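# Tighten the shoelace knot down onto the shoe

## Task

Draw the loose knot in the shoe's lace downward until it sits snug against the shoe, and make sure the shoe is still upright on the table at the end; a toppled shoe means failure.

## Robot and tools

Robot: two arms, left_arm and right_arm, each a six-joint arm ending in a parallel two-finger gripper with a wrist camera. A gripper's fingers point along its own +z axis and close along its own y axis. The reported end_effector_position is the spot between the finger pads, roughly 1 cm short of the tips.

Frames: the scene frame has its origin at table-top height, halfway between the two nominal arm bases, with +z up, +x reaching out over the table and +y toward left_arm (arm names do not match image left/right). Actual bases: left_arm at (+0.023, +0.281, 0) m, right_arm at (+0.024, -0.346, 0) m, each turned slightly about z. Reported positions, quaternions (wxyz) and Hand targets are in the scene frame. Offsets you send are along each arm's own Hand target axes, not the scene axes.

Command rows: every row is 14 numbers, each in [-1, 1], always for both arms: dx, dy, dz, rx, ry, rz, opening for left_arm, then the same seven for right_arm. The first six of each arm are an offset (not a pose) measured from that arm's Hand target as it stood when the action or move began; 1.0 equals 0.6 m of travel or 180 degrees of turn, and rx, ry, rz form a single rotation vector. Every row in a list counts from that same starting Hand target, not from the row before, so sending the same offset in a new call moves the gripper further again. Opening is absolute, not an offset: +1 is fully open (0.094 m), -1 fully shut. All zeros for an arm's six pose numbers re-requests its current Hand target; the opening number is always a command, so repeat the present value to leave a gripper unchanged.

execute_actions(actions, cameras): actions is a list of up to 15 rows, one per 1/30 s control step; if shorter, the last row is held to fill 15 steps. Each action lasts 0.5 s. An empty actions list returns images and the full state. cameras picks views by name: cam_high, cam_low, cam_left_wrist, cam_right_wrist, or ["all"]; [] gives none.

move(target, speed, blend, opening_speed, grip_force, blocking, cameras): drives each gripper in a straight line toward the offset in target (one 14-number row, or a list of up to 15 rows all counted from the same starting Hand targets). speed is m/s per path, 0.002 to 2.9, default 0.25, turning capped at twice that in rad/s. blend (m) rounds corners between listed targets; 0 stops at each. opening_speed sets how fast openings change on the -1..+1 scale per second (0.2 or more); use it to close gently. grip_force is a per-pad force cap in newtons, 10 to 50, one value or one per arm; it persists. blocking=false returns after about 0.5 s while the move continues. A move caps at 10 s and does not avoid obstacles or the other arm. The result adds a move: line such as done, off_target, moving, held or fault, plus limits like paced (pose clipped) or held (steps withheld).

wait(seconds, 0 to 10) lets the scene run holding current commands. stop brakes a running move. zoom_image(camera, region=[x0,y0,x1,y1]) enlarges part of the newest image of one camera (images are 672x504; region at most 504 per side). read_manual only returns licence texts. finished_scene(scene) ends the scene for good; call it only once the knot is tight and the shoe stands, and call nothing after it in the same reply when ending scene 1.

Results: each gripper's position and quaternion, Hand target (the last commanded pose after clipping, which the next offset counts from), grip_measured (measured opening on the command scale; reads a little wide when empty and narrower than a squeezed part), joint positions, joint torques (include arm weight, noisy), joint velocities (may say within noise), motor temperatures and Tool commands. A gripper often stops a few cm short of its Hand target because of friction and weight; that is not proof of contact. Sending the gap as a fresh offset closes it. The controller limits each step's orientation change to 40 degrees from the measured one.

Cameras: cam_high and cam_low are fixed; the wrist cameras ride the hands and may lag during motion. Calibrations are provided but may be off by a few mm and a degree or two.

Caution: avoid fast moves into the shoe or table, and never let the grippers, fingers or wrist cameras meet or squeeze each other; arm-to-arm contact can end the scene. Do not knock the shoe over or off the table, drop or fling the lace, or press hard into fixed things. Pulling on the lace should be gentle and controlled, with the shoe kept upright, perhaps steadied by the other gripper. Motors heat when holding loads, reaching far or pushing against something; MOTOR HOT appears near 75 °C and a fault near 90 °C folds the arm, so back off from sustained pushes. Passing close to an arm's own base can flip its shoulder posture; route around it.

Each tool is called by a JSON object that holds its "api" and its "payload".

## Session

{"api": "execute_actions", "payload": {"actions": []}}

Scene clock: 0.00 s.
left_arm: end_effector_position=(+0.4221, +0.3376, +0.1076) grip_measured=+1.000 end_effector_quat_wxyz=(+0.590, -0.082, +0.802, +0.029) | right_arm: end_effector_position=(+0.4252, -0.3525, +0.1042) grip_measured=+1.000 end_effector_quat_wxyz=(+0.585, +0.008, +0.811, +0.018)
Joint positions: left_arm=[0.09 1.531 0.379 0.845 -0.02 -0.058 0.094] | right_arm=[-0.02 1.525 0.377 0.826 -0.066 0.019 0.094]
Joint velocities: within noise
Joint torques (N m): no reading
Motor temperatures (°C): left_arm=[30 33 39 35 29 28 29] | right_arm=[29 36 36 31 27 29 29]
Heat: left arm: 39 °C; right arm: 36 °C.
Hand target: left_arm +0.4259, +0.3372, +0.1183; +0.604, -0.077, +0.793, +0.029 | right_arm +0.4276, -0.3515, +0.1110; +0.593, +0.003, +0.805, +0.019
Tool commands: left_gripper/opening=+1.0 right_gripper/opening=+1.0
camera_calibration:
cam_left_wrist: T_world_to_cam=[[0.167921, -0.985489, 0.0247866, 0.262792], [-0.648209, -0.129324, -0.7504, 0.437364], [0.742716, 0.109941, -0.660519, -0.192617], [0, 0, 0, 1]] pos_world=[0.382434, 0.336717, 0.194457]
cam_right_wrist: T_world_to_cam=[[0.0211033, -0.998901, -0.0418575, -0.355641], [-0.690528, 0.0157135, -0.723135, 0.4119], [0.722998, 0.0441643, -0.689437, -0.132597], [0, 0, 0, 1]] pos_world=[0.387801, -0.355866, 0.191556]

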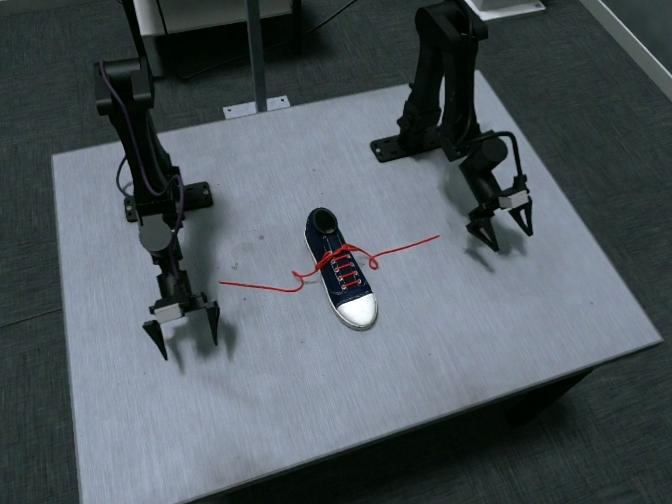

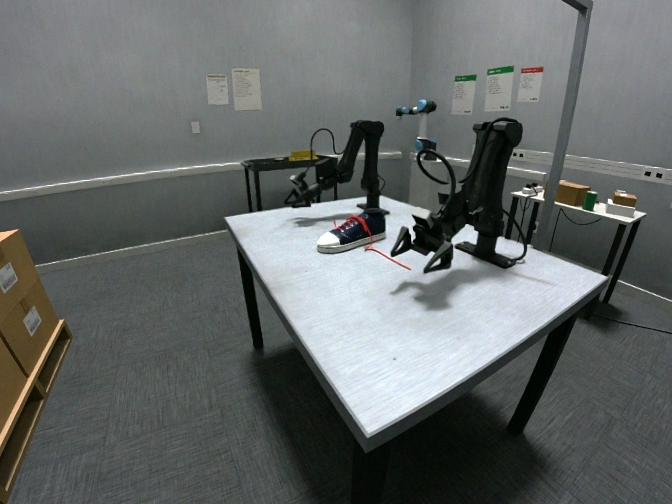

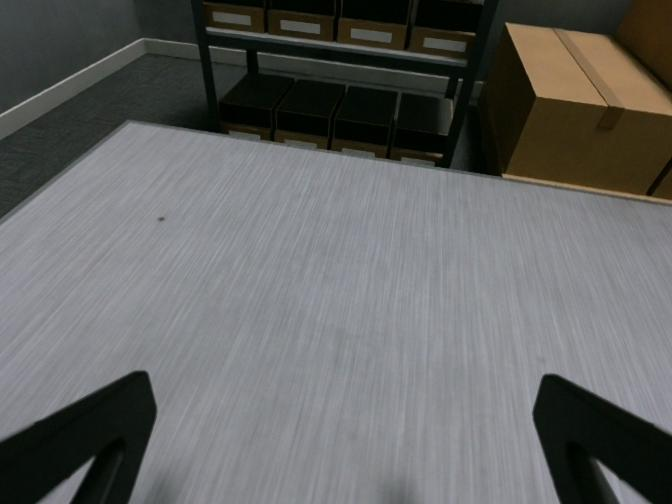

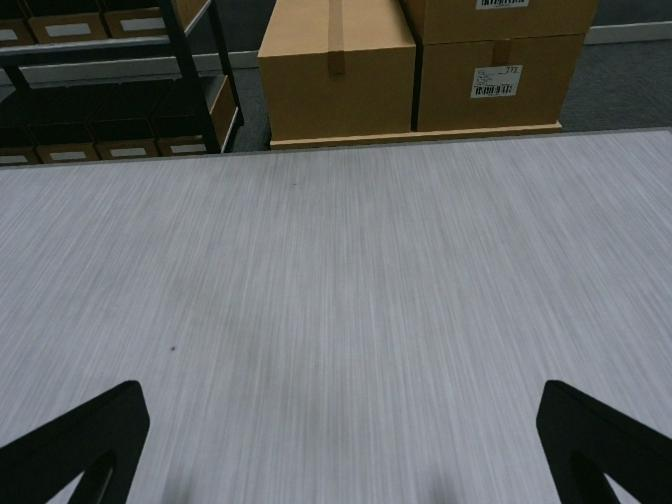

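{"api": "move", "payload": {"target": [0.054,-0.195,-0.203,-0.298,0.328,-0.371,0.3,0.049,0.2,-0.2125,0.323,0.303,0.424,0.3], "speed": 0.5, "cameras": ["cam_left_wrist","cam_right_wrist"]}}

Scene clock: 14.03 s.
left_arm: end_effector_position=(+0.3139, +0.2016, +0.1192) grip_measured=+0.302 end_effector_quat_wxyz=(+0.002, +0.698, -0.716, -0.003) | right_arm: end_effector_position=(+0.2916, -0.2335, +0.1202) grip_measured=+0.302 end_effector_quat_wxyz=(-0.001, +0.698, +0.716, +0.002)
Joint positions: left_arm=[-0.31 1.691 1.407 -1.295 0 -1.816 0.061] | right_arm=[0.421 1.636 1.351 -1.282 -0.004 1.938 0.061]
Joint torques (N m): left_arm=[0.61 -6.19 10.21 0.48 0.05 -0.14] | right_arm=[-0.44 -4.48 9.62 0.02 -0.12 0.14]
Heat: left arm: 42 °C; right arm: 37 °C.
Hand target: left_arm +0.3199, +0.2020, +0.1255; +0.000, +0.707, -0.707, +0.000 | right_arm +0.2952, -0.2340, +0.1249; +0.000, +0.708, +0.706, +0.000
Off the commanded pose: left_arm 0.009 m, 1 deg | right_arm 0.006 m, 2 deg.
move: done
camera_calibration:
cam_left_wrist: T_world_to_cam=[[0.998736, -0.0472365, -0.017155, -0.298291], [-0.0363784, -0.915047, 0.401704, 0.187375], [-0.0346727, -0.400572, -0.915609, 0.28774], [0, 0, 0, 1]] pos_world=[0.314707, 0.272627, 0.18307]
cam_right_wrist: T_world_to_cam=[[-0.999527, -0.0266131, -0.0154183, 0.28819], [-0.0306583, 0.902193, 0.430241, 0.20526], [0.00246019, 0.43051, -0.902582, 0.295618], [0, 0, 0, 1]] pos_world=[0.293619, -0.304781, 0.182952]
Images, in order (width x height): cam_left_wrist 672x504, cam_right_wrist 672x504.

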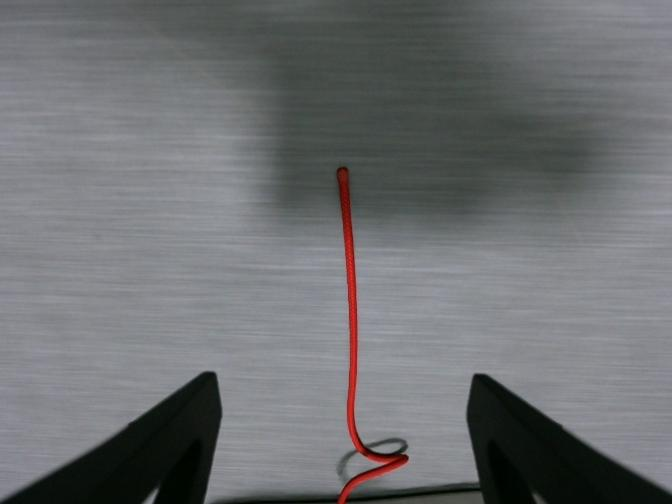

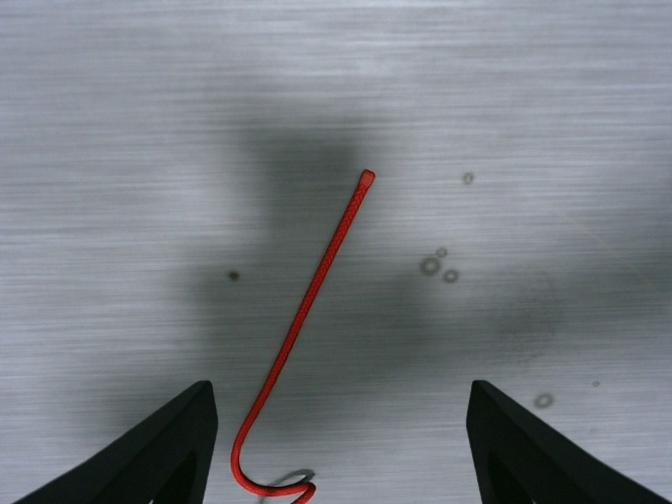

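{"api": "move", "payload": {"target": [[0,-0.003,0.15,0,0,0,0.1,0.005,-0.005,0.13,0,0,0,0.1],[0,-0.003,0.186,0,0,0,0.1,0.005,-0.005,0.162,0,0,0,0.1],[0,-0.003,0.186,0,0,0,-1,0.005,-0.005,0.162,0,0,0,-1]], "speed": [0.25,0.08,0.1], "blend": [0.01,0,0], "opening_speed": 2, "cameras": ["cam_left_wrist","cam_right_wrist"]}}

Scene clock: 26.57 s.
left_arm: end_effector_position=(+0.3226, +0.1989, +0.0210) grip_measured=-0.992 end_effector_quat_wxyz=(-0.001, +0.698, -0.716, +0.003) | right_arm: end_effector_position=(+0.3009, -0.2298, +0.0410) grip_measured=-0.945 end_effector_quat_wxyz=(+0.007, +0.703, +0.711, +0.018)
Joint positions: left_arm=[-0.31 1.797 1.131 -0.897 0.001 -1.816 0] | right_arm=[0.422 1.702 1.101 -0.932 0 1.955 0.003]
Joint torques (N m): left_arm=[0.73 -6.83 4.62 0.9 0.04 -0.12] | right_arm=[0.53 -4.36 3.54 0.46 -0.04 0.11]
Heat: left arm: 43 °C; right arm: 38 °C.
Hand target: left_arm +0.3216, +0.2020, +0.0139; +0.000, +0.707, -0.707, +0.000 | right_arm +0.2922, -0.2309, +0.0278; +0.000, +0.708, +0.706, +0.000
Off the commanded pose: left_arm 0.008 m, 1 deg | right_arm 0.016 m, 2 deg.
move: off_target (right_arm); target 3's new opening was sent with right_arm's hand 0.014 m and 1 deg from that target
camera_calibration:
cam_left_wrist: T_world_to_cam=[[0.998879, -0.0472334, -0.0031758, -0.309124], [-0.0418756, -0.912877, 0.406082, 0.225936], [-0.0220798, -0.405494, -0.913831, 0.194013], [0, 0, 0, 1]] pos_world=[0.322523, 0.270321, 0.0845646]
cam_right_wrist: T_world_to_cam=[[-0.998775, -0.0109099, -0.0482709, 0.301062], [-0.0310188, 0.898028, 0.438843, 0.235073], [0.0385609, 0.439803, -0.897266, 0.21365], [0, 0, 0, 1]] pos_world=[0.299747, -0.301782, 0.103073]
Images, in order (width x height): cam_left_wrist 672x504, cam_right_wrist 672x504.

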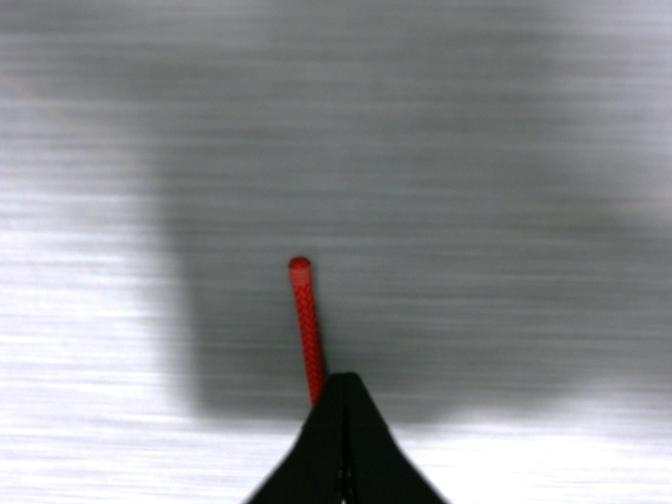

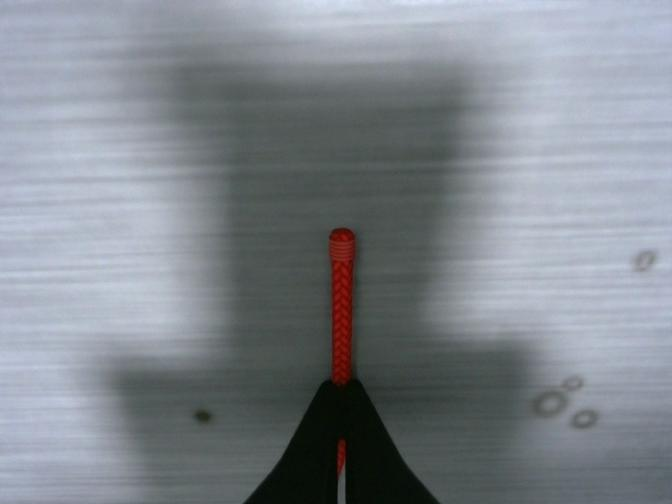

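{"api": "move", "payload": {"target": [[0,0.01,0,0,0,0,0,0,0,0,0,0,0,-1],[0,0.01,0.018,0,0,0,0,0,0,0,0,0,0,-1],[0,0.01,0.018,0,0,0,-1,0,0,0,0,0,0,-1]], "speed": 0.06, "opening_speed": 2, "cameras": ["cam_left_wrist"]}}

Scene clock: 32.47 s.
left_arm: end_effector_position=(+0.3233, +0.1988, +0.0151) grip_measured=-0.964 end_effector_quat_wxyz=(-0.005, +0.701, -0.713, +0.010) | right_arm: end_effector_position=(+0.3009, -0.2298, +0.0410) grip_measured=-0.945 end_effector_quat_wxyz=(+0.007, +0.703, +0.711, +0.018)
Joint positions: left_arm=[-0.309 1.795 1.102 -0.854 0.001 -1.822 0.002] | right_arm=[0.422 1.702 1.101 -0.932 0 1.955 0.003]
Joint torques (N m): left_arm=[0.2 -6.72 2.85 0.99 0.03 -0.11] | right_arm=[0.5 -4.38 3.44 0.45 -0.03 0.17]
Heat: left arm: 42 °C; right arm: 38 °C.
Hand target: left_arm +0.3157, +0.2020, +0.0031; +0.000, +0.707, -0.707, +0.000 | right_arm +0.2922, -0.2309, +0.0278; +0.000, +0.708, +0.706, +0.000
Off the commanded pose: left_arm 0.015 m, 2 deg | right_arm 0.016 m, 2 deg.
move: off_target (left_arm, right_arm); target 3's new opening was sent with left_arm's hand 0.012 m and 1 deg from that target
camera_calibration:
cam_left_wrist: T_world_to_cam=[[0.999092, -0.0407029, 0.0126136, -0.311426], [-0.0422976, -0.91134, 0.409475, 0.228094], [-0.0051715, -0.409637, -0.912234, 0.183866], [0, 0, 0, 1]] pos_world=[0.321742, 0.270513, 0.0782581]
Images, in order (width x height): cam_left_wrist 672x504.

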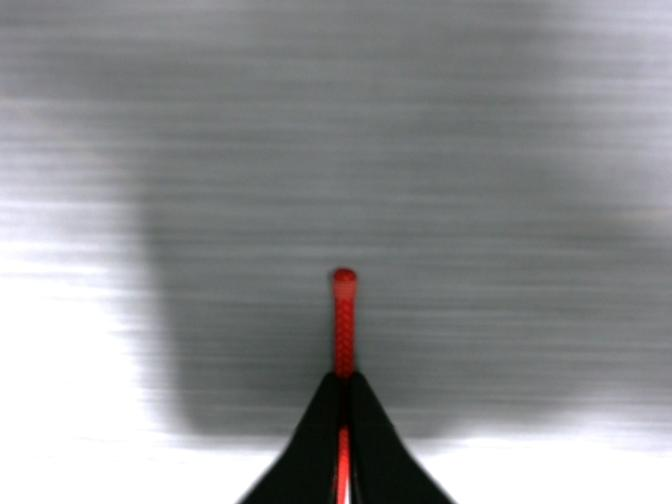

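{"api": "move", "payload": {"target": [[-0.04,0.0,-0.06,0,0,0,-1,-0.04,0,-0.045,0,0,0,-1],[-0.33,0,-0.1,0,0,0,-1,-0.33,0,-0.065,0,0,0,-1]], "speed": 0.12, "blend": [0.02,0], "cameras": ["cam_high"]}}

{"api": "zoom_image", "payload": {"camera": "cam_high", "region": [230, 180, 480, 340]}}

Scene clock: 38.50 s.
left_arm: end_effector_position=(+0.3086, +0.3958, +0.0576) grip_measured=-0.965 end_effector_quat_wxyz=(+0.007, +0.709, -0.705, +0.000) | right_arm: end_effector_position=(+0.2879, -0.4265, +0.0624) grip_measured=-0.945 end_effector_quat_wxyz=(-0.001, +0.713, +0.701, +0.004)
Joint positions: left_arm=[0.343 1.756 1.235 -1.062 0.006 -1.195 0.002] | right_arm=[-0.278 1.619 1.1 -1.05 -0.008 1.281 0.003]
Joint torques (N m): left_arm=[-0.02 -6.63 9.81 0.53 0.01 0.08] | right_arm=[0.05 -4.12 9.24 0.03 -0.02 -0.12]
Heat: left arm: 42 °C; right arm: 38 °C.
Hand target: left_arm +0.3156, +0.4000, +0.0632; +0.000, +0.707, -0.707, +0.000 | right_arm +0.2918, -0.4290, +0.0665; +0.000, +0.708, +0.706, +0.000
Off the commanded pose: left_arm 0.010 m, 1 deg | right_arm 0.006 m, 1 deg.
move: done
Images, in order (width x height): cam_high 672x504.

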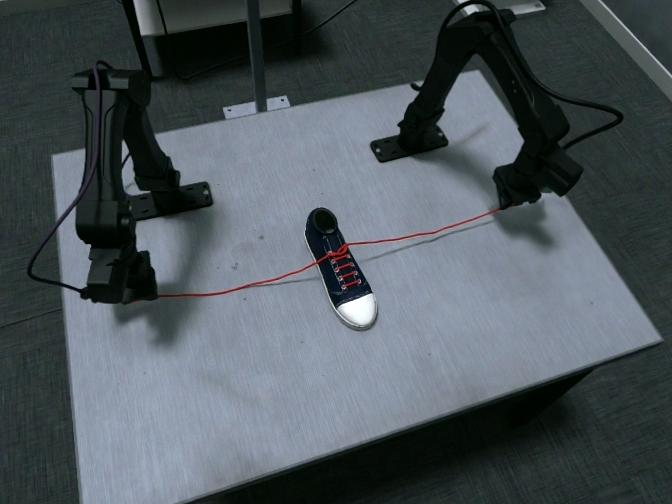

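Scaled by 2.016 from the camera's 672x504 image, which has a finer 960x720 frame.

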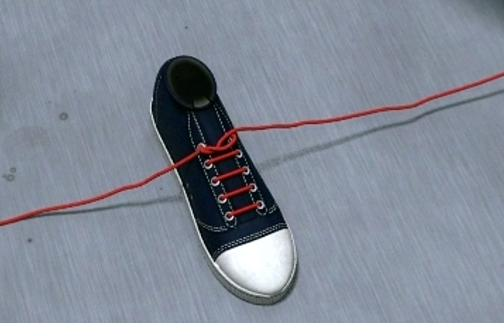

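{"api": "move", "payload": {"target": [-0.065,0,0.01,0,0,0,-1,-0.065,0,0.01,0,0,0,-1], "speed": 0.05, "cameras": ["cam_high"]}}

{"api": "zoom_image", "payload": {"camera": "cam_high", "region": [230, 180, 480, 340]}}

Scene clock: 42.17 s.
left_arm: end_effector_position=(+0.3077, +0.4231, +0.0512) grip_measured=-0.965 end_effector_quat_wxyz=(+0.020, +0.706, -0.708, +0.008) | right_arm: end_effector_position=(+0.2857, -0.4555, +0.0560) grip_measured=-0.945 end_effector_quat_wxyz=(-0.016, +0.709, +0.705, +0.010)
Joint positions: left_arm=[0.436 1.821 1.289 -1.072 0.027 -1.092 0.002] | right_arm=[-0.391 1.677 1.136 -1.052 -0.03 1.156 0.003]
Joint torques (N m): left_arm=[1.51 -7.19 10.18 0.66 -0.18 0.09] | right_arm=[-1.06 -4.59 9.39 0.17 0.19 -0.11]
Heat: left arm: 42 °C; right arm: 38 °C.
Hand target: left_arm +0.3157, +0.4390, +0.0572; +0.000, +0.707, -0.707, +0.000 | right_arm +0.2917, -0.4680, +0.0605; +0.000, +0.708, +0.706, +0.000
Off the commanded pose: left_arm 0.019 m, 3 deg | right_arm 0.015 m, 2 deg.
move: off_target (left_arm, right_arm)
Images, in order (width x height): cam_high 672x504.

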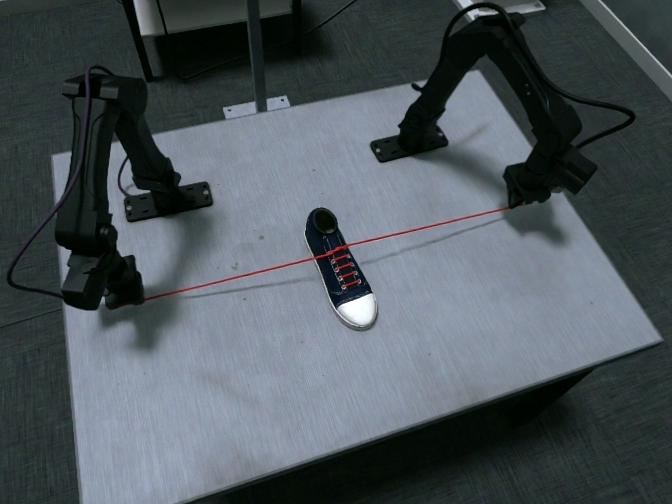

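Scaled by 2.016 from the camera's 672x504 image, which has a finer 960x720 frame.

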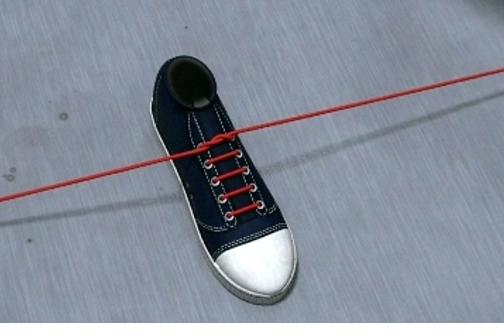

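{"api": "move", "payload": {"target": [[-0.03,0,0.01,0,0,0,-1,-0.03,0,0.01,0,0,0,-1],[0.045,0,0.045,0,0,0,-1,0.045,0,0.025,0,0,0,-1],[0.045,0,0.045,0,0,0,-0.2,0.045,0,0.025,0,0,0,-0.2],[0.045,0,-0.1,0,0,0,-0.2,0.045,0,-0.1,0,0,0,-0.2]], "speed": [0.04,0.08,0.1,0.15], "opening_speed": 1.5, "cameras": ["cam_high"]}}

{"api": "zoom_image", "payload": {"camera": "cam_high", "region": [230, 180, 480, 340]}}

Scene clock: 51.33 s.
left_arm: end_effector_position=(+0.3110, +0.4055, +0.1005) grip_measured=-0.202 end_effector_quat_wxyz=(+0.028, +0.703, -0.711, +0.006) | right_arm: end_effector_position=(+0.2890, -0.4371, +0.1079) grip_measured=-0.202 end_effector_quat_wxyz=(-0.019, +0.701, +0.712, +0.003)
Joint positions: left_arm=[0.383 1.782 1.438 -1.276 0.03 -1.137 0.038] | right_arm=[-0.32 1.635 1.3 -1.268 -0.02 1.206 0.038]
Joint torques (N m): left_arm=[-0.46 -10.39 9.65 0.46 -0.2 -0.12] | right_arm=[0.09 -7.09 9.21 -0.01 0.07 0.17]
Heat: left arm: 43 °C; right arm: 38 °C.
Hand target: left_arm +0.3157, +0.4120, +0.1172; +0.000, +0.707, -0.707, +0.000 | right_arm +0.2917, -0.4410, +0.1205; +0.000, +0.708, +0.706, +0.000
Off the commanded pose: left_arm 0.018 m, 3 deg | right_arm 0.014 m, 2 deg.
move: off_target (left_arm, right_arm); target 3's new opening was sent with left_arm's hand 0.008 m and 3 deg from that target
Images, in order (width x height): cam_high 672x504.

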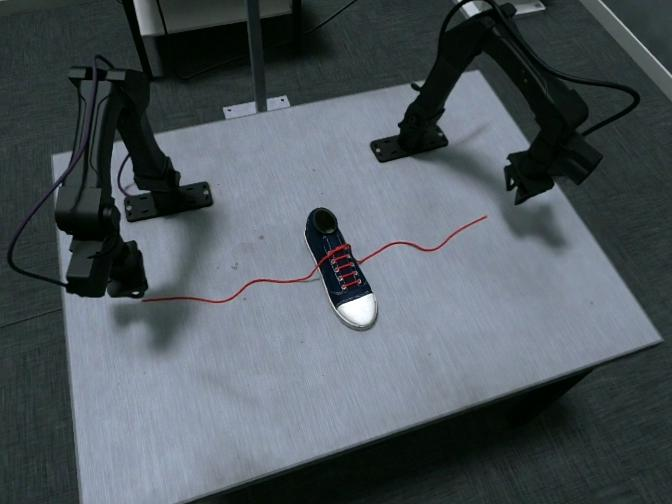

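Scaled by 2.016 from the camera's 672x504 image, which has a finer 960x720 frame.

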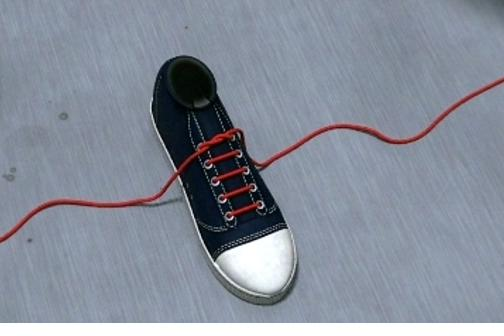

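{"api": "finished_scene", "payload": {"scene": 3}}

The scene is finished: the task was done.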